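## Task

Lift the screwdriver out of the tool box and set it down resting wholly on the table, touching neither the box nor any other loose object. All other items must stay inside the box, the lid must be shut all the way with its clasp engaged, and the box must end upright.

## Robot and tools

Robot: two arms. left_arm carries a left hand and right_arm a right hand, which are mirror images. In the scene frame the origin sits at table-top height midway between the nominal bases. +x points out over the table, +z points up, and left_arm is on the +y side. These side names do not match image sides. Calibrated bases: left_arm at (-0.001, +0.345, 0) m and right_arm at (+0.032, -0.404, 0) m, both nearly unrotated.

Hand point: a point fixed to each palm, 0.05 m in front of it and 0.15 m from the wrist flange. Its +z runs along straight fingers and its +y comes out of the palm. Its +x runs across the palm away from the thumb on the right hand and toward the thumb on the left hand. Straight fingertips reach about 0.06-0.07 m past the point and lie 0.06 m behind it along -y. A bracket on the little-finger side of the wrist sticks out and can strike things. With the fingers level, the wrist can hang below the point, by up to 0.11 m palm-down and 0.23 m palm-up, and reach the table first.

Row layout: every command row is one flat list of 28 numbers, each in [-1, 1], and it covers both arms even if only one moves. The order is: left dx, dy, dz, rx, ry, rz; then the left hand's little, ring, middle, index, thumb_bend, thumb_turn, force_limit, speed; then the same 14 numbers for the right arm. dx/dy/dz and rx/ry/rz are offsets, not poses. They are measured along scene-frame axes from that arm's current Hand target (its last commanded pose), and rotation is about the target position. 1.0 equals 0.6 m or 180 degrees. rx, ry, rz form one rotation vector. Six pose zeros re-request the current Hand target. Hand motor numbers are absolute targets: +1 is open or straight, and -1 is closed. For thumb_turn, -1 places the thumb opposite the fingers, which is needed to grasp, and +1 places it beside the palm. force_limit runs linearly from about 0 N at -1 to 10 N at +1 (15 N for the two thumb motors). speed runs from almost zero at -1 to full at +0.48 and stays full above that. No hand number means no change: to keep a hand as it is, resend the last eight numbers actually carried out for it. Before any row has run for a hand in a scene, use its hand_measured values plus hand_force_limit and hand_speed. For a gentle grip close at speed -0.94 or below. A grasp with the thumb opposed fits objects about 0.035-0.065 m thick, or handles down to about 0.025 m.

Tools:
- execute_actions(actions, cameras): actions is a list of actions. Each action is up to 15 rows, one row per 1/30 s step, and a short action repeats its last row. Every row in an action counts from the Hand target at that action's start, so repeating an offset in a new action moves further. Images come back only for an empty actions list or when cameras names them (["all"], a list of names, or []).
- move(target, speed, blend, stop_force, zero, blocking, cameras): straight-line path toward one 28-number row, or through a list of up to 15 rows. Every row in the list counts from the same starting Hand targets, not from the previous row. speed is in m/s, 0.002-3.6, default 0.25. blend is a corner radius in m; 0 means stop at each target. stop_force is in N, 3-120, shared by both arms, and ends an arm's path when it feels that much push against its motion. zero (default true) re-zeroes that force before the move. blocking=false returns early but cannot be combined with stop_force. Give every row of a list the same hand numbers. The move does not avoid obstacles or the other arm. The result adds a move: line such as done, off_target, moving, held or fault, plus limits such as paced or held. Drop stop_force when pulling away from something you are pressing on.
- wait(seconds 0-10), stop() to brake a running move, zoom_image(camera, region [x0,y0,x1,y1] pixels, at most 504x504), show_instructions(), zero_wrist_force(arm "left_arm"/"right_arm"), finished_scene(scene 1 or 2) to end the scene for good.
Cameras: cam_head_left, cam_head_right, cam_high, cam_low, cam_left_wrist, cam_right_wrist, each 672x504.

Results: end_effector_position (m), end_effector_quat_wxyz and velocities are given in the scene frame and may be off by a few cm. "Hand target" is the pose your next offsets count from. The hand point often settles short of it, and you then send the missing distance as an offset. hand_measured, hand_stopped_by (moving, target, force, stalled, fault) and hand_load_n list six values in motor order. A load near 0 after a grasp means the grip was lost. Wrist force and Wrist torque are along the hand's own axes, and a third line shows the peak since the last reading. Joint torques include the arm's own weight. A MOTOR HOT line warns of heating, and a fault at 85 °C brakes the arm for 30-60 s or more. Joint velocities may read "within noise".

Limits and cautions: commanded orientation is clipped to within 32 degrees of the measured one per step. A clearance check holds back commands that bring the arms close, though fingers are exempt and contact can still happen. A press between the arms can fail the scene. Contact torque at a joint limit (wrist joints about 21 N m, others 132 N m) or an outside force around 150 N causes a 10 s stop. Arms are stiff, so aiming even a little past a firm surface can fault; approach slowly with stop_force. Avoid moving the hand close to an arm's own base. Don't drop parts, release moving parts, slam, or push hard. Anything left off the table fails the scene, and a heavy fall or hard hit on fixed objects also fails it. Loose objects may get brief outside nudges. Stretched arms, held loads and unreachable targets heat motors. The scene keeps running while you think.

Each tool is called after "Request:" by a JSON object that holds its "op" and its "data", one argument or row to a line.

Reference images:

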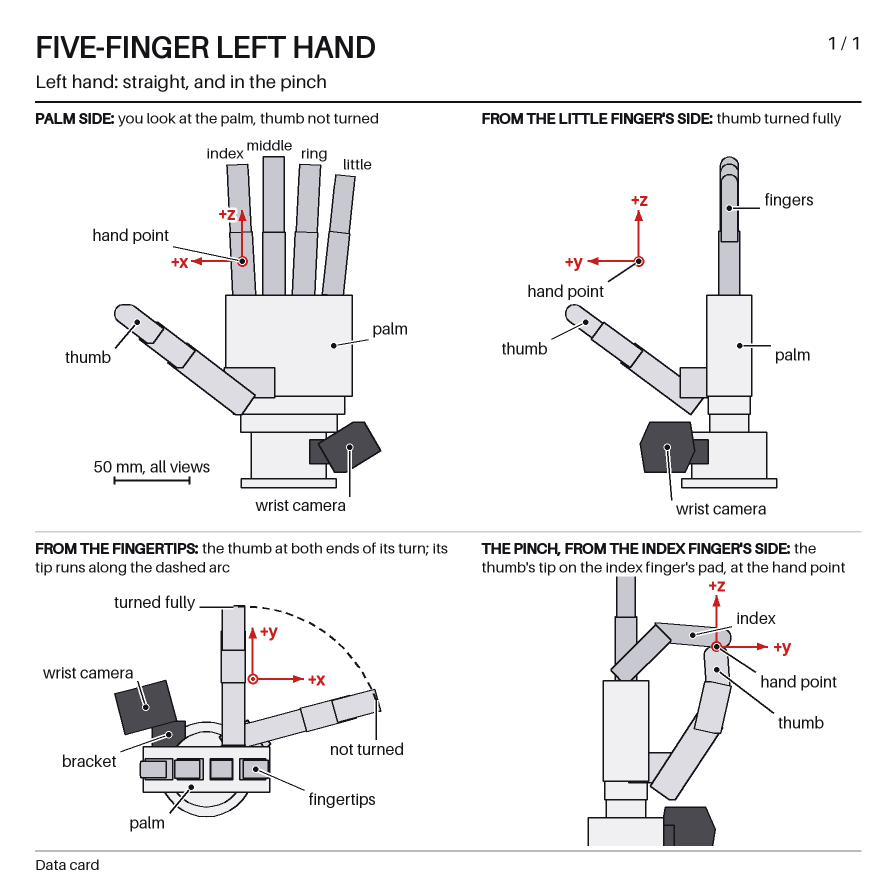

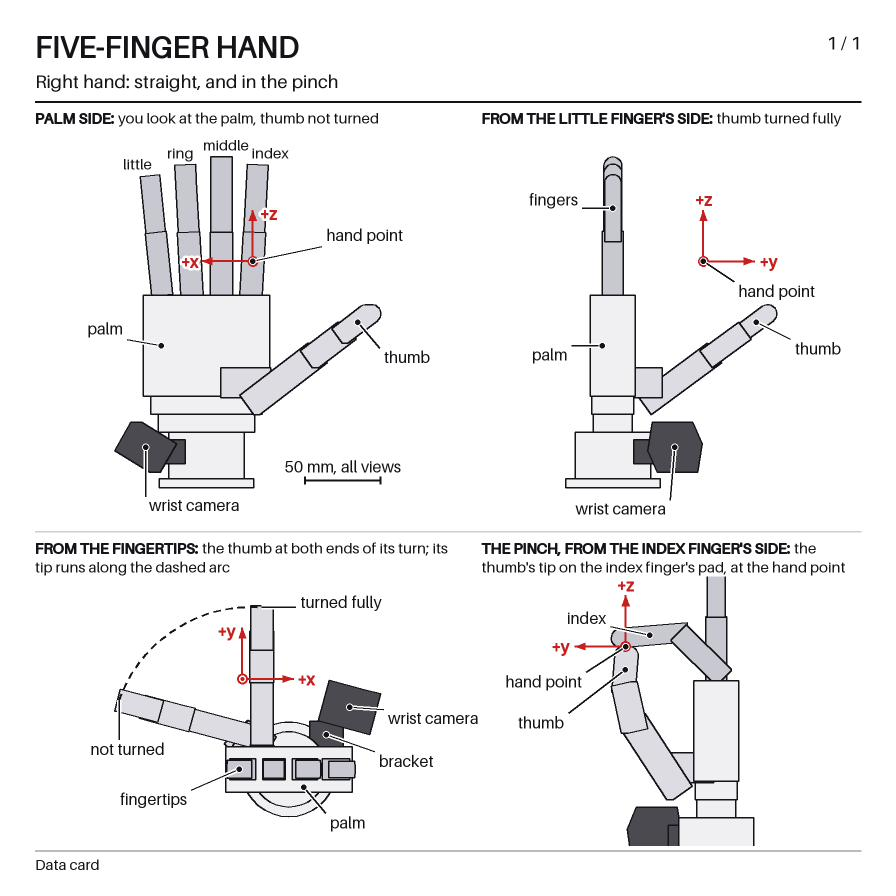

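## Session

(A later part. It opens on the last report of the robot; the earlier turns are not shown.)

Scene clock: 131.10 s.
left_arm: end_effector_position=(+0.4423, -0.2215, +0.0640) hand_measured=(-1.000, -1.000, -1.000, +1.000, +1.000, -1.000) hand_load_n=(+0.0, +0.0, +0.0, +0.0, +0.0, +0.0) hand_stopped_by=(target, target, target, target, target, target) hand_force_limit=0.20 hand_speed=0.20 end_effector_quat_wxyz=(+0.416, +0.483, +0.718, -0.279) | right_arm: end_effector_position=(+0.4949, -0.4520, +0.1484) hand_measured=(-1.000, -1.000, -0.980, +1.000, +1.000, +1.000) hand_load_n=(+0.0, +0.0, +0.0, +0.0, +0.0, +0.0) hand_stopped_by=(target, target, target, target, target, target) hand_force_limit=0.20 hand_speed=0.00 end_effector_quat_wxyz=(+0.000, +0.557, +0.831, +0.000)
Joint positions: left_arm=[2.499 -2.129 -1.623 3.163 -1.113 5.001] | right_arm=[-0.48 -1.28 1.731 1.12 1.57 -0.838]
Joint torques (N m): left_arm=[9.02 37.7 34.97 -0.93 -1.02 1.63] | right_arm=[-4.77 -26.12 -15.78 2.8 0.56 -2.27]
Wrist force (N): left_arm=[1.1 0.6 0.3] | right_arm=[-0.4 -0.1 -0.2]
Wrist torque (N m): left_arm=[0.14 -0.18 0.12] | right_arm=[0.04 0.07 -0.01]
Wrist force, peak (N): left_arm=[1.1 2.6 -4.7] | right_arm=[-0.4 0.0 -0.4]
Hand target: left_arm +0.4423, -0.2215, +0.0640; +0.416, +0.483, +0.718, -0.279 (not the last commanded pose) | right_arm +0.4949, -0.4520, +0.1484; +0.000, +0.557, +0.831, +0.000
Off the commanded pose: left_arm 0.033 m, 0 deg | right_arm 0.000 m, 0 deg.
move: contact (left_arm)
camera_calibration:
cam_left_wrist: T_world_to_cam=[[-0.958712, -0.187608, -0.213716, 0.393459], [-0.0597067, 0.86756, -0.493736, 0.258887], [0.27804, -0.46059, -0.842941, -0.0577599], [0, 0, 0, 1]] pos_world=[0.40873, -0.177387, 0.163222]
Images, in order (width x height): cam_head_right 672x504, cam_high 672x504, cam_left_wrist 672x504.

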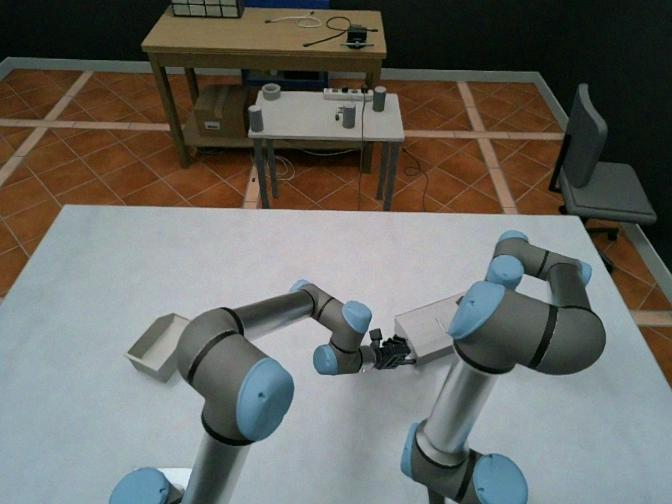

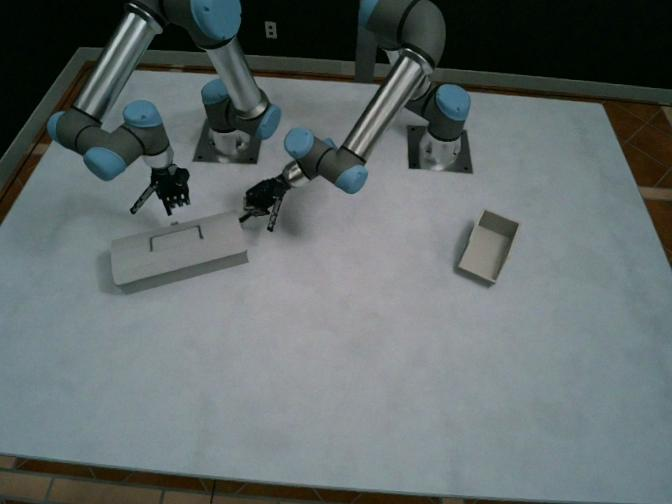

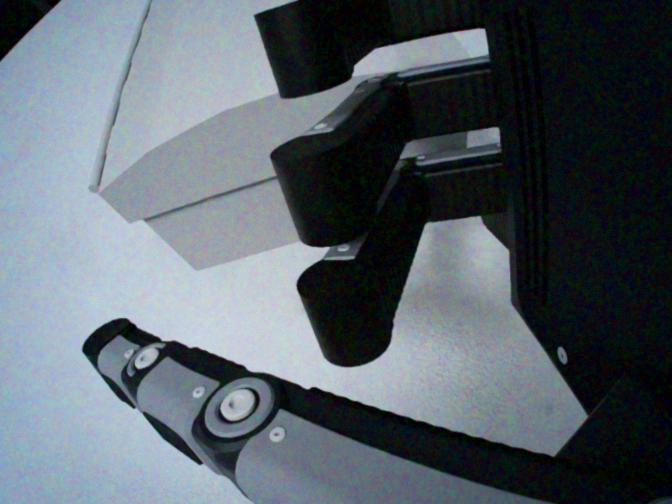

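Request:
{"op": "move", "data": {
  "target": [0,0,0,0,0,0,-1,-1,-1,1,1,-1,0.2,0.2,0.0415,0.0172,0.0,0,0,0,-1,-1,-0.98,1,1,1,0.2,0],
  "speed": 0.15
}}

Request:
{"op": "move", "data": {
  "target": [0,0,0,0,0,0,-1,-1,-1,1,1,-1,0.2,0.2,0,0,-0.03,0,0,0,-1,-1,-0.98,1,1,1,0.2,0],
  "speed": 0.015,
  "stop_force": 3
}}

Request:
{"op": "move", "data": {
  "target": [0,0,0,0,0,0,-1,-1,-1,1,1,-1,0.2,0.2,-0.0308,-0.0127,0,0,0,0,-1,-1,-0.98,1,1,1,0.2,0],
  "speed": 0.03,
  "stop_force": 10,
  "cameras": ["cam_high"]
}}

Request:
{"op": "zoom_image", "data": {
  "camera": "cam_high",
  "region": [120, 150, 280, 300]
}}

Scene clock: 132.37 s.
left_arm: end_effector_position=(+0.4423, -0.2215, +0.0640) hand_measured=(-1.000, -1.000, -1.000, +1.000, +1.000, -1.000) hand_load_n=(+0.0, +0.5, +0.0, +0.0, +0.0, +0.5) hand_stopped_by=(target, target, target, target, target, target) hand_force_limit=0.20 hand_speed=0.20 end_effector_quat_wxyz=(+0.416, +0.483, +0.718, -0.279) | right_arm: end_effector_position=(+0.5197, -0.4416, +0.1484) hand_measured=(-1.000, -1.000, -0.980, +1.000, +1.000, +1.000) hand_load_n=(+0.0, +0.5, +0.0, +0.0, +0.0, +0.0) hand_stopped_by=(target, target, target, target, target, target) hand_force_limit=0.20 hand_speed=0.00 end_effector_quat_wxyz=(+0.000, +0.557, +0.831, +0.000) end_effector_velocity=(-0.001, +0.000, +0.000) end_effector_angular_velocity=(-0.001, -0.002, +0.002)
Joint positions: left_arm=[2.499 -2.129 -1.623 3.163 -1.113 5.001] | right_arm=[-0.429 -1.226 1.657 1.14 1.57 -0.788]
Joint velocities: left_arm=[within noise] | right_arm=[-0.002 -0.003 0.003 -0.002 0 -0.005]
Joint torques (N m): left_arm=[8.36 37.28 35.8 -1.92 -0.95 1.49] | right_arm=[-11.41 -46.92 -13.31 0.68 0.87 -2.22]
Wrist force (N): left_arm=[1.1 0.5 0.0] | right_arm=[0.0 -0.3 -0.3]
Wrist torque (N m): left_arm=[0.14 -0.19 0.12] | right_arm=[0.01 0.03 -0.15]
Wrist force, peak (N): left_arm=[1.5 0.7 0.6] | right_arm=[-0.3 -0.6 -0.4]
Hand target: left_arm +0.4423, -0.2215, +0.0640; +0.416, +0.483, +0.718, -0.279 | right_arm +0.5198, -0.4417, +0.1484; +0.000, +0.557, +0.831, +0.000
Off the commanded pose: left_arm 0.000 m, 0 deg | right_arm 0.000 m, 0 deg.
move: done

Scene clock: 133.23 s.
left_arm: end_effector_position=(+0.4423, -0.2215, +0.0640) hand_measured=(-1.000, -1.000, -1.000, +1.000, +1.000, -1.000) hand_load_n=(+0.0, +0.0, +0.0, +0.0, +0.0, +0.0) hand_stopped_by=(target, target, target, target, target, target) hand_force_limit=0.20 hand_speed=0.20 end_effector_quat_wxyz=(+0.416, +0.483, +0.718, -0.279) | right_arm: end_effector_position=(+0.5198, -0.4416, +0.1478) hand_measured=(-1.000, -1.000, -0.980, +1.000, +1.000, +1.000) hand_load_n=(+0.0, +0.0, +0.0, -1.0, +0.0, +0.0) hand_stopped_by=(target, target, target, target, target, target) hand_force_limit=0.20 hand_speed=0.00 end_effector_quat_wxyz=(+0.000, +0.557, +0.831, +0.000)
Joint positions: left_arm=[2.499 -2.129 -1.623 3.163 -1.113 5.001] | right_arm=[-0.429 -1.225 1.658 1.138 1.57 -0.788]
Joint torques (N m): left_arm=[8.62 37.96 35.9 -1.92 -0.97 1.42] | right_arm=[-3.25 -45.05 -24.64 2.3 -0.56 -2.31]
Wrist force (N): left_arm=[1.0 1.0 -0.1] | right_arm=[0.0 0.8 -1.7]
Wrist torque (N m): left_arm=[0.23 -0.18 0.11] | right_arm=[0.09 0.05 -0.14]
Wrist force, peak (N): left_arm=[1.4 0.8 0.4] | right_arm=[-0.1 -0.3 -7.4]
Hand target: left_arm +0.4423, -0.2215, +0.0640; +0.416, +0.483, +0.718, -0.279 | right_arm +0.5198, -0.4416, +0.1478; +0.000, +0.557, +0.831, +0.000 (not the last commanded pose)
Off the commanded pose: left_arm 0.000 m, 0 deg | right_arm 0.017 m, 0 deg.
move: contact (right_arm)

Scene clock: 134.90 s.
left_arm: end_effector_position=(+0.4423, -0.2215, +0.0640) hand_measured=(-1.000, -1.000, -1.000, +1.000, +1.000, -1.000) hand_load_n=(+0.0, +0.0, +0.0, +0.0, +0.0, +0.0) hand_stopped_by=(target, target, target, target, target, target) hand_force_limit=0.20 hand_speed=0.20 end_effector_quat_wxyz=(+0.416, +0.483, +0.718, -0.279) | right_arm: end_effector_position=(+0.5013, -0.4492, +0.1478) hand_measured=(-1.000, -1.000, -0.980, +1.000, +1.000, +1.000) hand_load_n=(+0.0, +0.0, +0.0, +0.0, +0.0, +0.0) hand_stopped_by=(target, target, target, target, target, target) hand_force_limit=0.20 hand_speed=0.00 end_effector_quat_wxyz=(+0.000, +0.557, +0.831, +0.000)
Joint positions: left_arm=[2.499 -2.129 -1.623 3.163 -1.113 5.001] | right_arm=[-0.466 -1.265 1.713 1.123 1.57 -0.825]
Joint torques (N m): left_arm=[8.48 37.64 36.21 -2.05 -0.93 1.32] | right_arm=[9.16 -25.52 -25.01 4.71 -1.28 1.77]
Wrist force (N): left_arm=[1.0 0.8 0.3] | right_arm=[-0.2 -0.1 -0.3]
Wrist torque (N m): left_arm=[0.17 -0.16 0.11] | right_arm=[0.03 0.04 0.01]
Wrist force, peak (N): left_arm=[1.3 0.7 0.5] | right_arm=[-0.4 0.9 -2.8]
Hand target: left_arm +0.4423, -0.2215, +0.0640; +0.416, +0.483, +0.718, -0.279 | right_arm +0.5013, -0.4492, +0.1478; +0.000, +0.557, +0.831, +0.000
Off the commanded pose: left_arm 0.000 m, 0 deg | right_arm 0.000 m, 0 deg.
move: done
Images, in order (width x height): cam_high 672x504.

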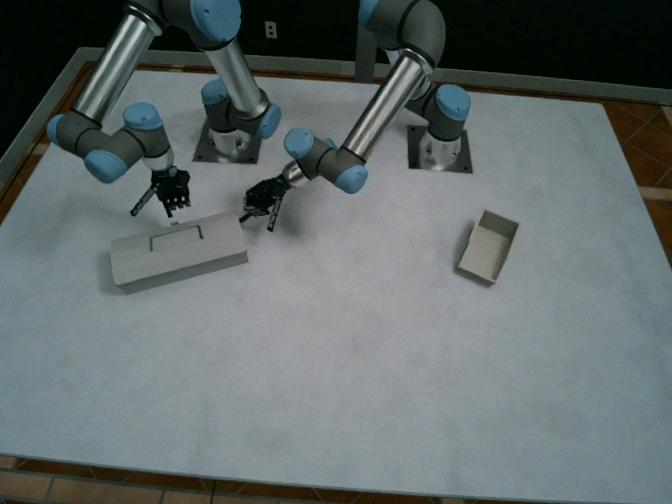

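Scaled by 3.150 from the camera's 672x504 image, which has a finer 960x720 frame.

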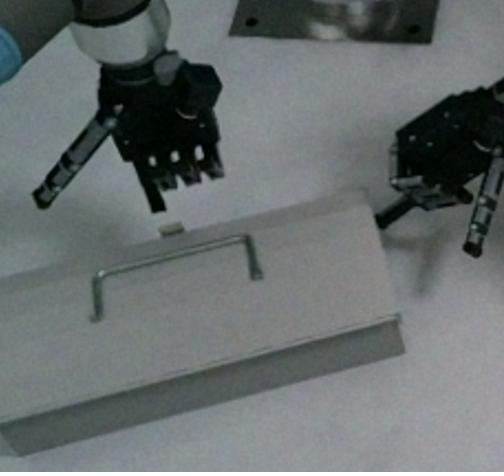

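Request:
{"op": "move", "data": {
  "target": [
    [0,0,0,0,0,0,-1,-1,-1,1,1,-1,0.2,0.2,0.0308,0.0127,0.0,0,0,0,-1,-1,-0.98,1,1,1,0.2,0],
    [0,0,0,0,0,0,-1,-1,-1,1,1,-1,0.2,0.2,0.0308,0.0127,-0.013,0,0,0,-1,-1,-0.98,1,1,1,0.2,0]
  ],
  "speed": [0.1,0.04]
}}

Request:
{"op": "move", "data": {
  "target": [0,0,0,0,0,0,-1,-1,-1,1,1,-1,0.2,0.2,0,0,-0.02,0,0,0,-1,-1,-0.98,1,1,1,0.2,0],
  "speed": 0.01,
  "stop_force": 4,
  "cameras": ["cam_high"]
}}

Request:
{"op": "zoom_image", "data": {
  "camera": "cam_high",
  "region": [120, 150, 280, 300]
}}

Scene clock: 136.30 s.
left_arm: end_effector_position=(+0.4423, -0.2215, +0.0640) hand_measured=(-1.000, -1.000, -1.000, +1.000, +1.000, -1.000) hand_load_n=(+0.0, +0.0, +0.0, +0.0, +0.0, +0.5) hand_stopped_by=(target, target, target, target, target, target) hand_force_limit=0.20 hand_speed=0.20 end_effector_quat_wxyz=(+0.416, +0.483, +0.718, -0.279) | right_arm: end_effector_position=(+0.5198, -0.4416, +0.1398) hand_measured=(-1.000, -1.000, -0.980, +1.000, +1.000, +1.000) hand_load_n=(+0.0, +0.0, +0.0, -1.5, +0.0, +0.0) hand_stopped_by=(target, target, target, target, target, target) hand_force_limit=0.20 hand_speed=0.00 end_effector_quat_wxyz=(+0.000, +0.557, +0.831, +0.000) end_effector_velocity=(+0.000, +0.000, +0.002) end_effector_angular_velocity=(+0.000, +0.002, +0.001)
Joint positions: left_arm=[2.499 -2.129 -1.623 3.163 -1.113 5.001] | right_arm=[-0.429 -1.217 1.669 1.119 1.57 -0.788]
Joint velocities: left_arm=[within noise] | right_arm=[0.001 -0.002 -0.004 0.007 0.001 0]
Joint torques (N m): left_arm=[8.13 38.04 35.31 -1.94 -1.01 1.29] | right_arm=[-10.9 -46.34 -23.74 4.81 1.01 -2.22]
Wrist force (N): left_arm=[1.0 0.5 0.5] | right_arm=[0.0 1.7 -0.4]
Wrist torque (N m): left_arm=[0.11 -0.16 0.11] | right_arm=[0.05 0.03 -0.12]
Wrist force, peak (N): left_arm=[1.4 0.8 0.3] | right_arm=[-0.8 0.3 -5.0]
Hand target: left_arm +0.4423, -0.2215, +0.0640; +0.416, +0.483, +0.718, -0.279 | right_arm +0.5198, -0.4416, +0.1400; +0.000, +0.557, +0.831, +0.000
Off the commanded pose: left_arm 0.000 m, 0 deg | right_arm 0.000 m, 0 deg.
move: done

Scene clock: 137.60 s.
left_arm: end_effector_position=(+0.4423, -0.2215, +0.0640) hand_measured=(-1.000, -1.000, -1.000, +1.000, +1.000, -1.000) hand_load_n=(+0.0, +0.0, +0.0, +0.0, +0.0, +0.5) hand_stopped_by=(target, target, target, target, target, target) hand_force_limit=0.20 hand_speed=0.20 end_effector_quat_wxyz=(+0.416, +0.483, +0.718, -0.279) | right_arm: end_effector_position=(+0.5198, -0.4416, +0.1368) hand_measured=(-1.000, -1.000, -0.980, +1.000, +1.000, +1.000) hand_load_n=(+0.0, +0.0, +0.0, -1.0, +0.0, +0.0) hand_stopped_by=(target, target, target, target, target, target) hand_force_limit=0.20 hand_speed=0.00 end_effector_quat_wxyz=(+0.000, +0.557, +0.831, +0.000)
Joint positions: left_arm=[2.499 -2.129 -1.623 3.163 -1.113 5.001] | right_arm=[-0.429 -1.214 1.673 1.112 1.57 -0.788]
Joint torques (N m): left_arm=[8.06 37.7 35.66 -1.92 -0.98 1.18] | right_arm=[-9.08 -44.49 -23.03 4.64 0.97 -2.23]
Wrist force (N): left_arm=[1.1 0.6 0.5] | right_arm=[-0.3 0.7 -3.8]
Wrist torque (N m): left_arm=[0.13 -0.18 0.12] | right_arm=[0.22 0.04 -0.15]
Wrist force, peak (N): left_arm=[1.3 1.0 0.3] | right_arm=[-0.6 0.5 -8.9]
Hand target: left_arm +0.4423, -0.2215, +0.0640; +0.416, +0.483, +0.718, -0.279 | right_arm +0.5198, -0.4416, +0.1368; +0.000, +0.557, +0.831, +0.000 (not the last commanded pose)
Off the commanded pose: left_arm 0.000 m, 0 deg | right_arm 0.009 m, 0 deg.
move: contact (right_arm)
Images, in order (width x height): cam_high 672x504.

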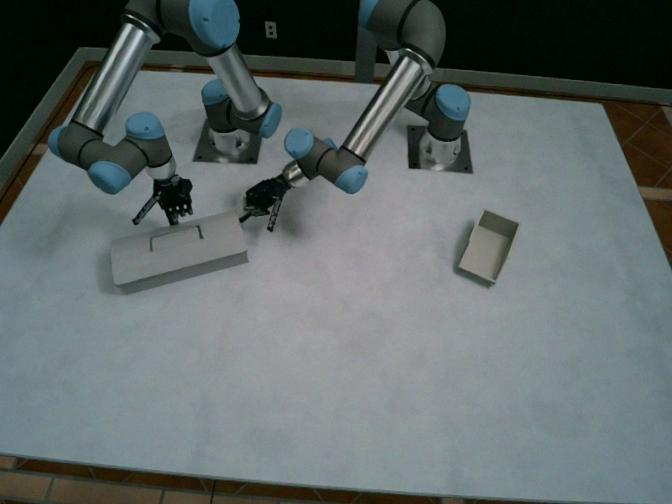

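Scaled by 3.150 from the camera's 672x504 image, which has a finer 960x720 frame.

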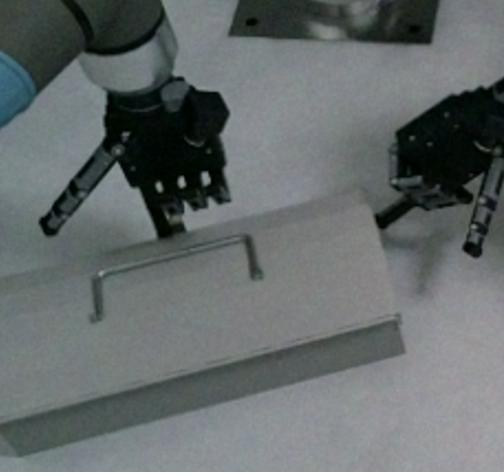

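Request:
{"op": "move", "data": {
  "target": [
    [0,0,0,0,0,0,-1,-1,-1,1,1,-1,0.2,0.2,-0.0308,-0.0127,0,0,0,0,-1,-1,-0.98,1,1,1,0.2,0],
    [0,0,0,0,0,0,-1,-1,-1,1,1,-1,0.2,0.2,-0.0416,-0.0171,-0.042,0,0,0,-1,-1,-0.98,1,1,1,0.2,0]
  ],
  "speed": 0.03,
  "cameras": ["cam_high","cam_head_right"]
}}

Request:
{"op": "zoom_image", "data": {
  "camera": "cam_high",
  "region": [120, 150, 280, 300]
}}

Scene clock: 139.80 s.
left_arm: end_effector_position=(+0.4423, -0.2215, +0.0640) hand_measured=(-1.000, -1.000, -1.000, +1.000, +1.000, -1.000) hand_load_n=(+0.0, +0.0, +0.0, +0.0, +0.0, +0.0) hand_stopped_by=(target, target, target, target, target, target) hand_force_limit=0.20 hand_speed=0.20 end_effector_quat_wxyz=(+0.416, +0.483, +0.718, -0.279) | right_arm: end_effector_position=(+0.4948, -0.4519, +0.1114) hand_measured=(-1.000, -1.000, -0.980, +1.000, +1.000, +1.000) hand_load_n=(+0.0, +0.0, +0.0, -0.5, +0.0, +0.0) hand_stopped_by=(target, target, target, target, target, target) hand_force_limit=0.20 hand_speed=0.00 end_effector_quat_wxyz=(+0.000, +0.557, +0.831, +0.000) end_effector_velocity=(+0.001, +0.000, +0.002) end_effector_angular_velocity=(+0.001, +0.001, +0.001)
Joint positions: left_arm=[2.499 -2.129 -1.623 3.163 -1.113 5.001] | right_arm=[-0.479 -1.238 1.781 1.028 1.57 -0.838]
Joint velocities: left_arm=[within noise] | right_arm=[0.001 -0.001 -0.005 0.007 0 0]
Joint torques (N m): left_arm=[8.47 37.77 35.46 -2.03 -0.88 1.08] | right_arm=[0.86 -39.82 -23.02 4.69 -1.3 -0.58]
Wrist force (N): left_arm=[0.8 0.5 0.2] | right_arm=[0.1 1.0 -2.9]
Wrist torque (N m): left_arm=[0.13 -0.15 0.11] | right_arm=[0.19 0.05 0.04]
Wrist force, peak (N): left_arm=[1.4 0.7 0.2] | right_arm=[-0.5 0.7 -4.2]
Hand target: left_arm +0.4423, -0.2215, +0.0640; +0.416, +0.483, +0.718, -0.279 | right_arm +0.4948, -0.4519, +0.1116; +0.000, +0.557, +0.831, +0.000
Off the commanded pose: left_arm 0.000 m, 0 deg | right_arm 0.000 m, 0 deg.
move: done
Images, in order (width x height): cam_head_right 672x504, cam_high 672x504.

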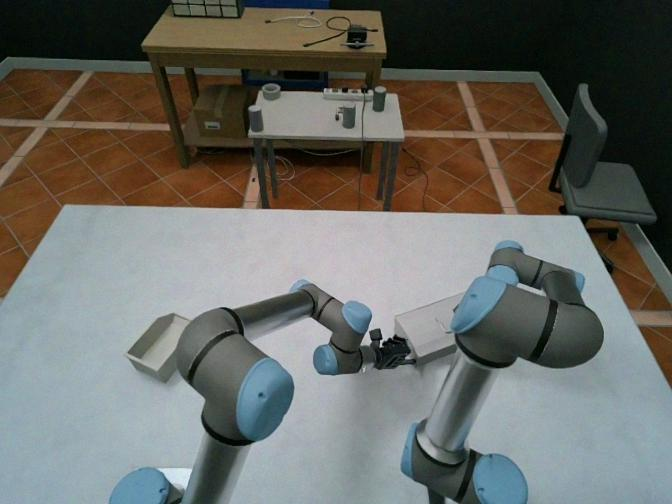

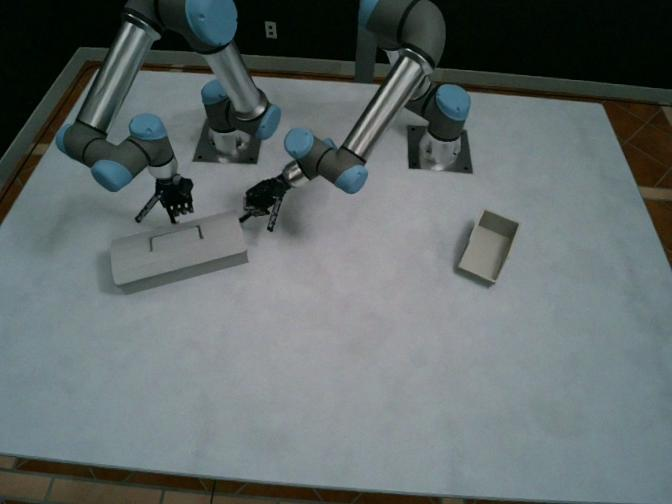

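Scaled by 3.150 from the camera's 672x504 image, which has a finer 960x720 frame.

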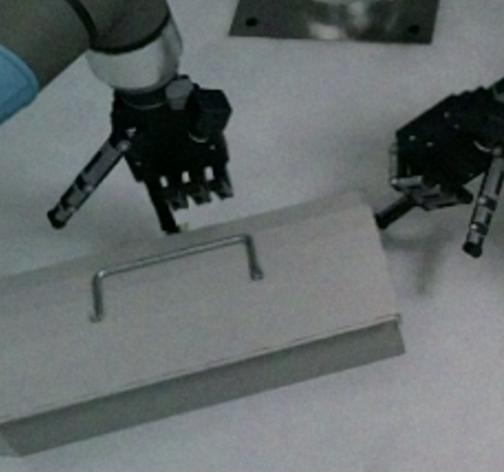

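Request:
{"op": "move", "data": {
  "target": [0,0,0.045,0,0,0,-1,-1,-1,1,1,-1,0.2,0.2,0,0,0,0,0,0,-1,-1,-0.98,1,1,1,0.2,0],
  "speed": 0.02,
  "stop_force": 9,
  "cameras": ["cam_high","cam_left_wrist"]
}}

Request:
{"op": "zoom_image", "data": {
  "camera": "cam_high",
  "region": [120, 150, 280, 300]
}}

Scene clock: 142.57 s.
left_arm: end_effector_position=(+0.4423, -0.2215, +0.0910) hand_measured=(-1.000, -1.000, -1.000, +1.000, +1.000, -1.000) hand_load_n=(+0.0, +0.0, +0.0, +0.0, +0.0, +0.0) hand_stopped_by=(target, target, target, target, target, target) hand_force_limit=0.20 hand_speed=0.20 end_effector_quat_wxyz=(+0.416, +0.483, +0.718, -0.279) | right_arm: end_effector_position=(+0.4948, -0.4519, +0.1116) hand_measured=(-1.000, -1.000, -0.980, +1.000, +1.000, +1.000) hand_load_n=(+0.0, +0.0, +0.0, -1.0, +0.0, +0.0) hand_stopped_by=(target, target, target, target, target, target) hand_force_limit=0.20 hand_speed=0.00 end_effector_quat_wxyz=(+0.000, +0.557, +0.831, +0.000)
Joint positions: left_arm=[2.499 -2.094 -1.598 3.104 -1.113 5.001] | right_arm=[-0.479 -1.238 1.78 1.028 1.57 -0.838]
Joint torques (N m): left_arm=[7.47 36.94 8.96 1.78 -0.32 -0.14] | right_arm=[7.67 -42.59 -22.82 3.83 -1.27 1.88]
Wrist force (N): left_arm=[3.5 0.4 1.4] | right_arm=[-0.1 0.6 -2.8]
Wrist torque (N m): left_arm=[0.07 -0.07 0.27] | right_arm=[0.16 0.11 0.02]
Wrist force, peak (N): left_arm=[3.8 -0.1 2.3] | right_arm=[0.0 0.9 -3.1]
Hand target: left_arm +0.4423, -0.2215, +0.0910; +0.416, +0.483, +0.718, -0.279 | right_arm +0.4948, -0.4519, +0.1116; +0.000, +0.557, +0.831, +0.000
Off the commanded pose: left_arm 0.000 m, 0 deg | right_arm 0.000 m, 0 deg.
move: done
camera_calibration:
cam_left_wrist: T_world_to_cam=[[-0.958733, -0.187647, -0.213588, 0.399207], [-0.0598006, 0.867545, -0.493751, 0.272256], [0.277948, -0.460603, -0.842965, -0.0349606], [0, 0, 0, 1]] pos_world=[0.408731, -0.177387, 0.190222]
Images, in order (width x height): cam_high 672x504, cam_left_wrist 672x504.

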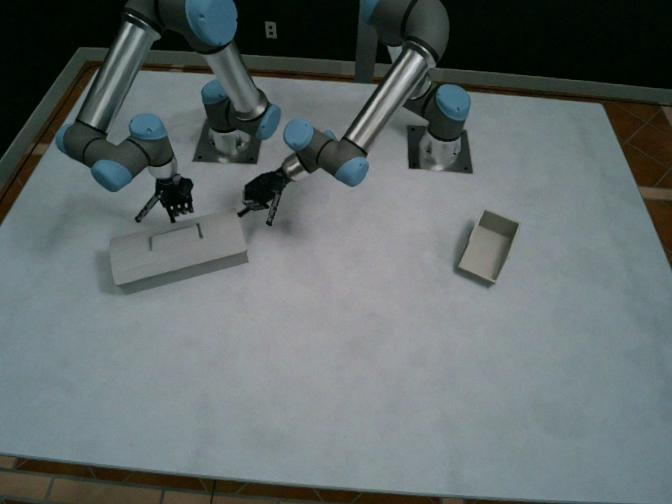

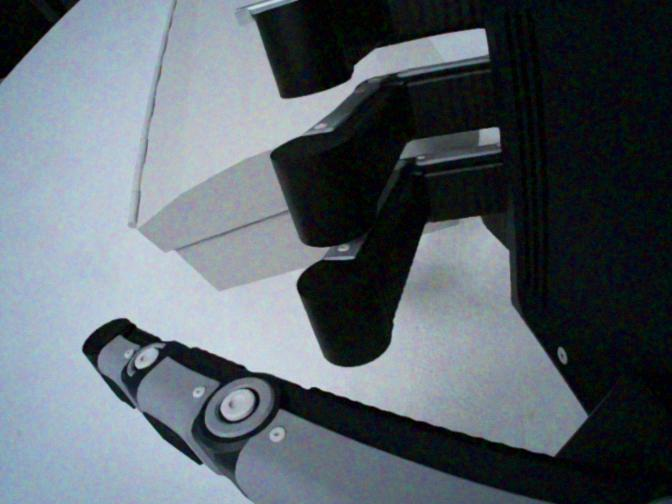

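Scaled by 3.150 from the camera's 672x504 image, which has a finer 960x720 frame.

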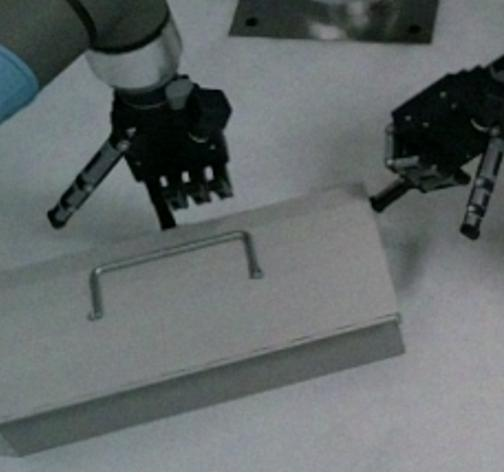

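Request:
{"op": "zoom_image", "data": {
  "camera": "cam_left_wrist",
  "region": [120, 130, 330, 310]
}}

Request:
{"op": "zoom_image", "data": {
  "camera": "cam_high",
  "region": [200, 190, 270, 260]
}}

Scaled by 2.400 from the camera's 672x504 image, which has a finer 960x720 frame.

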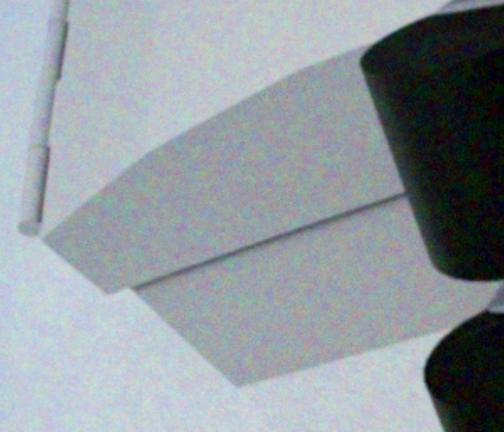

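Scaled by 7.200 from the camera's 672x504 image, which has a finer 960x720 frame.

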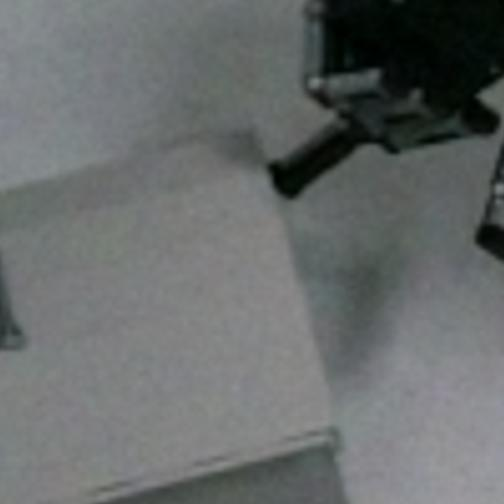

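Request:
{"op": "move", "data": {
  "target": [0,0,0.0133,0,0,0,-1,-1,-1,1,1,-1,0.2,0.2,0,0,0,0,0,0,-1,-1,-0.98,1,1,1,0.2,0],
  "speed": 0.02,
  "stop_force": 9
}}

Request:
{"op": "move", "data": {
  "target": [
    [0,0,0.0,0,0,0,-1,-1,-1,1,1,-1,0.2,0.2,-0.02,-0.0082,0.02,0,0,0,-1,-1,-0.98,1,1,1,0.2,0],
    [0,0,0.0,0,0,0,-1,-1,-1,1,1,-1,0.2,0.2,-0.05,-0.0205,0.1,0,0,0,-1,-1,-0.98,1,1,1,0.2,0]
  ],
  "speed": 0.15,
  "cameras": ["cam_high","cam_left_wrist","cam_head_right","cam_low"]
}}

Request:
{"op": "zoom_image", "data": {
  "camera": "cam_high",
  "region": [100, 150, 280, 300]
}}

Request:
{"op": "zoom_image", "data": {
  "camera": "cam_low",
  "region": [140, 240, 330, 360]
}}

Scene clock: 145.27 s.
left_arm: end_effector_position=(+0.4423, -0.2215, +0.0990) hand_measured=(-1.000, -1.000, -1.000, +1.000, +1.000, -1.000) hand_load_n=(+0.0, +0.0, +0.0, +0.0, +0.0, +0.0) hand_stopped_by=(target, target, target, target, target, target) hand_force_limit=0.20 hand_speed=0.20 end_effector_quat_wxyz=(+0.416, +0.483, +0.718, -0.279) | right_arm: end_effector_position=(+0.4948, -0.4519, +0.1116) hand_measured=(-1.000, -1.000, -0.980, +1.000, +1.000, +1.000) hand_load_n=(+0.0, +0.0, +0.5, -0.5, +0.0, +0.0) hand_stopped_by=(target, target, target, target, target, target) hand_force_limit=0.20 hand_speed=0.00 end_effector_quat_wxyz=(+0.000, +0.557, +0.831, +0.000)
Joint positions: left_arm=[2.499 -2.085 -1.59 3.086 -1.113 5.001] | right_arm=[-0.479 -1.238 1.78 1.028 1.57 -0.838]
Joint torques (N m): left_arm=[7.35 36.75 9.75 2.76 0.54 -0.7] | right_arm=[7.28 -43.4 -23.34 3.11 -1.2 1.77]
Wrist force (N): left_arm=[4.1 -0.2 0.9] | right_arm=[-0.1 0.7 -2.7]
Wrist torque (N m): left_arm=[0.14 -0.04 0.29] | right_arm=[0.18 0.11 0.02]
Wrist force, peak (N): left_arm=[4.4 0.4 1.3] | right_arm=[0.0 1.0 -3.0]
Hand target: left_arm +0.4423, -0.2215, +0.0990; +0.416, +0.483, +0.718, -0.279 | right_arm +0.4948, -0.4519, +0.1116; +0.000, +0.557, +0.831, +0.000
Off the commanded pose: left_arm 0.000 m, 0 deg | right_arm 0.000 m, 0 deg.
move: done

Scene clock: 146.63 s.
left_arm: end_effector_position=(+0.4423, -0.2215, +0.0990) hand_measured=(-1.000, -1.000, -1.000, +1.000, +1.000, -1.000) hand_load_n=(+0.0, +0.0, +0.0, +0.0, +0.0, +0.5) hand_stopped_by=(target, target, target, target, target, target) hand_force_limit=0.20 hand_speed=0.20 end_effector_quat_wxyz=(+0.416, +0.483, +0.718, -0.279) | right_arm: end_effector_position=(+0.4649, -0.4643, +0.1716) hand_measured=(-1.000, -1.000, -0.980, +1.000, +1.000, +1.000) hand_load_n=(+0.0, +0.0, +0.0, +0.0, +0.0, +0.0) hand_stopped_by=(target, target, target, target, target, target) hand_force_limit=0.20 hand_speed=0.00 end_effector_quat_wxyz=(+0.000, +0.557, +0.831, +0.000)
Joint positions: left_arm=[2.499 -2.085 -1.59 3.086 -1.113 5.001] | right_arm=[-0.548 -1.369 1.781 1.158 1.57 -0.907]
Joint torques (N m): left_arm=[7.63 36.61 9.43 1 1.03 -0.74] | right_arm=[9.08 -31.35 -12.83 3.08 -1.5 1.66]
Wrist force (N): left_arm=[3.6 0.2 1.1] | right_arm=[-0.1 -0.2 -0.2]
Wrist torque (N m): left_arm=[0.16 -0.03 0.27] | right_arm=[0.01 0.03 0.02]
Wrist force, peak (N): left_arm=[4.3 -0.1 1.1] | right_arm=[-0.3 0.9 -2.7]
Hand target: left_arm +0.4423, -0.2215, +0.0990; +0.416, +0.483, +0.718, -0.279 | right_arm +0.4648, -0.4642, +0.1716; +0.000, +0.557, +0.831, +0.000
Off the commanded pose: left_arm 0.000 m, 0 deg | right_arm 0.000 m, 0 deg.
move: done
camera_calibration:
cam_left_wrist: T_world_to_cam=[[-0.958712, -0.187608, -0.213716, 0.401035], [-0.0597067, 0.86756, -0.493736, 0.276173], [0.27804, -0.46059, -0.842941, -0.0282847], [0, 0, 0, 1]] pos_world=[0.40883, -0.177387, 0.198222]
Images, in order (width x height): cam_head_right 672x504, cam_high 672x504, cam_low 672x504, cam_left_wrist 672x504.

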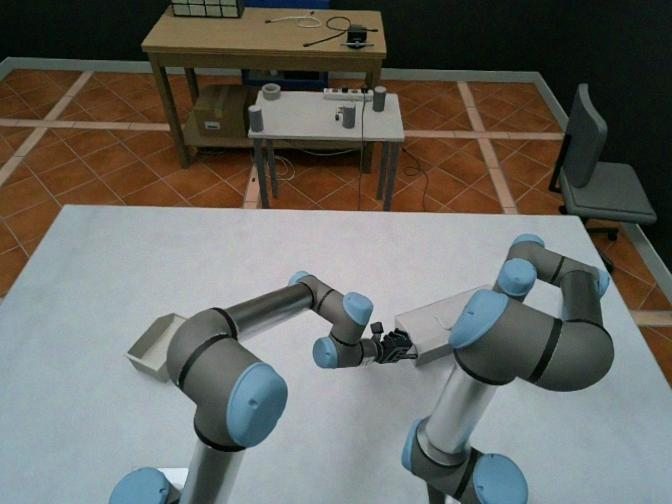

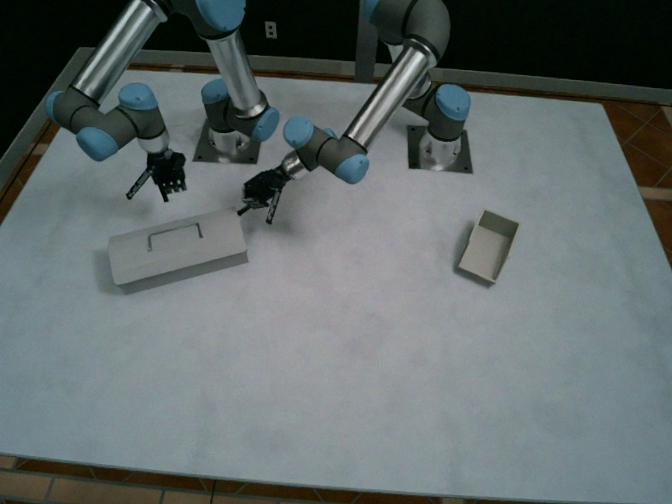

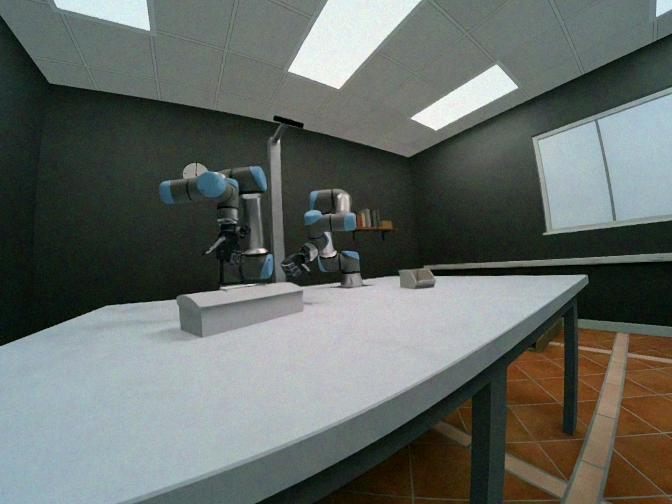

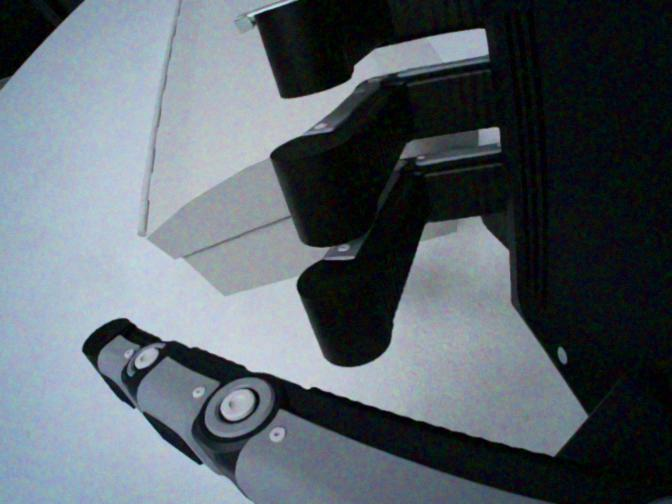

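Scaled by 2.800 from the camera's 672x504 image, which has a finer 960x720 frame.

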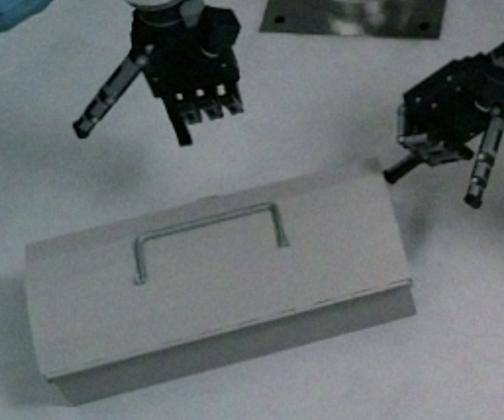

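Scaled by 2.653 from the camera's 672x504 image, which has a finer 960x720 frame.

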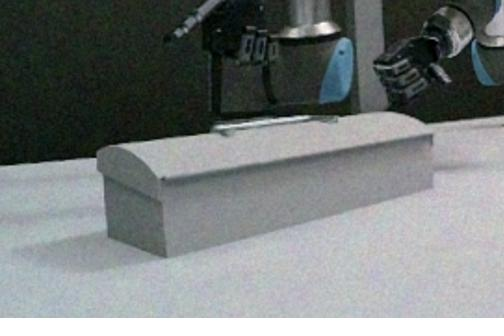

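Request:
{"op": "move", "data": {
  "target": [
    [0.0115,-0.0097,0.0485,0,0,0,-1,-1,-1,1,1,-1,0.2,0.2,0,0,0,0,0,0,-1,-1,-0.98,1,1,1,0.2,0],
    [0.0273,-0.0032,0.092,0,0,0,-1,-1,-1,1,1,-1,0.2,0.2,0,0,0,0,0,0,-1,-1,-0.98,1,1,1,0.2,0],
    [0.0497,0.006,0.1278,0,0,0,-1,-1,-1,1,1,-1,0.2,0.2,0,0,0,0,0,0,-1,-1,-0.98,1,1,1,0.2,0]
  ],
  "speed": 0.06,
  "blend": 0.01,
  "stop_force": 12,
  "cameras": ["cam_high","cam_left_wrist","cam_head_left","cam_low"]
}}

Request:
{"op": "zoom_image", "data": {
  "camera": "cam_high",
  "region": [90, 120, 290, 300]
}}

Scene clock: 151.27 s.
left_arm: end_effector_position=(+0.4722, -0.2179, +0.1756) hand_measured=(-1.000, -1.000, -1.000, +1.000, +1.000, -1.000) hand_load_n=(+0.0, +0.0, +0.0, +0.0, +0.0, +0.5) hand_stopped_by=(target, target, target, target, target, target) hand_force_limit=0.20 hand_speed=0.20 end_effector_quat_wxyz=(+0.416, +0.483, +0.718, -0.279) | right_arm: end_effector_position=(+0.4648, -0.4642, +0.1716) hand_measured=(-1.000, -1.000, -0.980, +1.000, +1.000, +1.000) hand_load_n=(+0.0, +0.0, +0.0, +0.0, +0.0, +0.0) hand_stopped_by=(target, target, target, target, target, target) hand_force_limit=0.20 hand_speed=0.00 end_effector_quat_wxyz=(+0.000, +0.557, +0.831, +0.000)
Joint positions: left_arm=[2.54 -2.046 -1.436 2.882 -1.079 5.027] | right_arm=[-0.548 -1.369 1.781 1.159 1.57 -0.907]
Joint torques (N m): left_arm=[-9.27 36.59 11.99 1.84 -1.3 -1.41] | right_arm=[10.41 -38.93 -12.7 4.83 -1.5 1.74]
Wrist force (N): left_arm=[3.2 -0.9 -0.2] | right_arm=[-0.1 -0.3 -0.2]
Wrist torque (N m): left_arm=[0.26 -0.09 0.14] | right_arm=[-0.01 0.02 0.02]
Wrist force, peak (N): left_arm=[6.0 -1.3 -2.9] | right_arm=[-0.4 -0.3 -0.3]
Hand target: left_arm +0.4722, -0.2179, +0.1756; +0.416, +0.483, +0.718, -0.279 | right_arm +0.4648, -0.4642, +0.1716; +0.000, +0.557, +0.831, +0.000
Off the commanded pose: left_arm 0.000 m, 0 deg | right_arm 0.000 m, 0 deg.
move: done
camera_calibration:
cam_left_wrist: T_world_to_cam=[[-0.958712, -0.187608, -0.213716, 0.446672], [-0.0597067, 0.86756, -0.493736, 0.312699], [0.27804, -0.46059, -0.842941, 0.0297414], [0, 0, 0, 1]] pos_world=[0.43863, -0.173787, 0.274922]
Images, in order (width x height): cam_head_left 672x504, cam_high 672x504, cam_low 672x504, cam_left_wrist 672x504.

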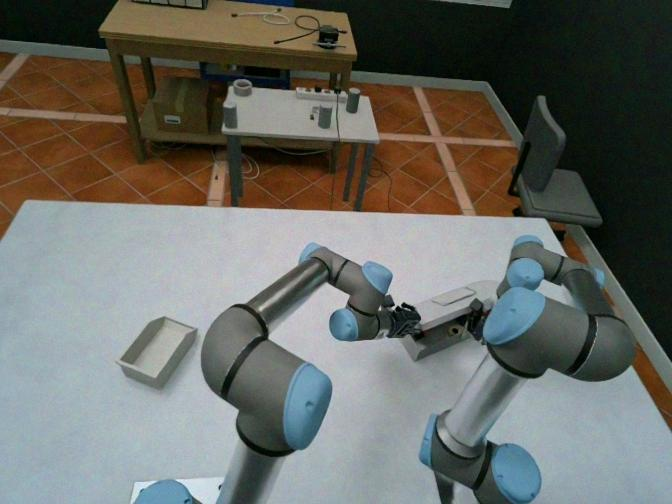

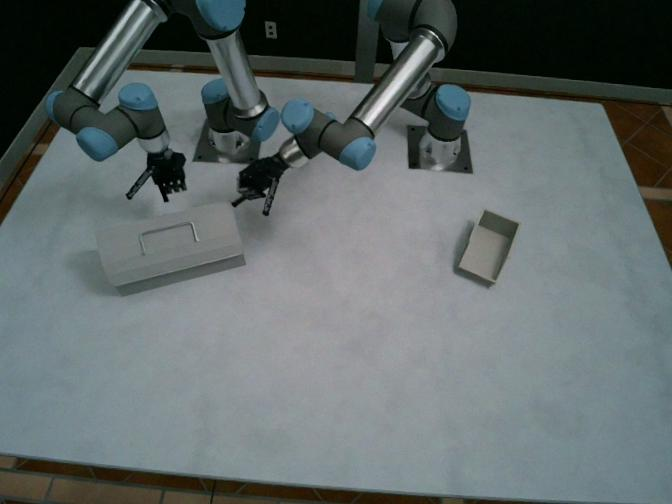

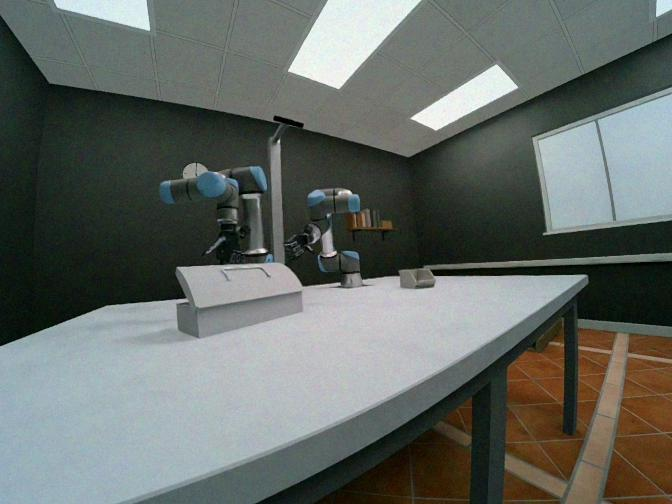

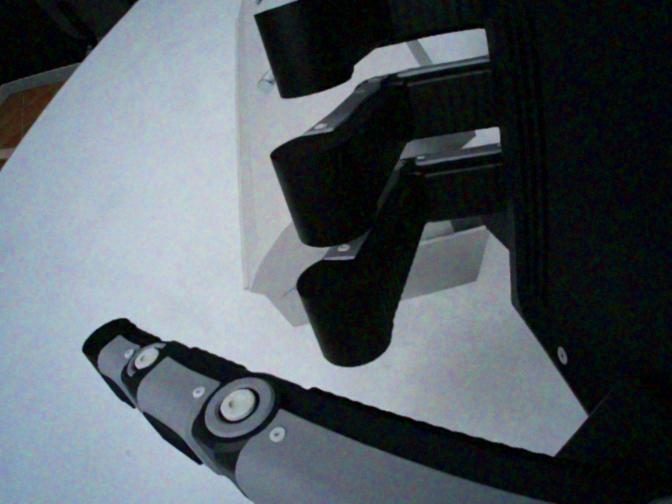

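Scaled by 2.520 from the camera's 672x504 image, which has a finer 960x720 frame.

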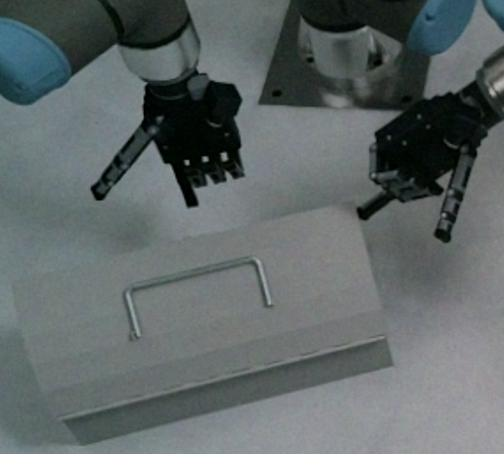

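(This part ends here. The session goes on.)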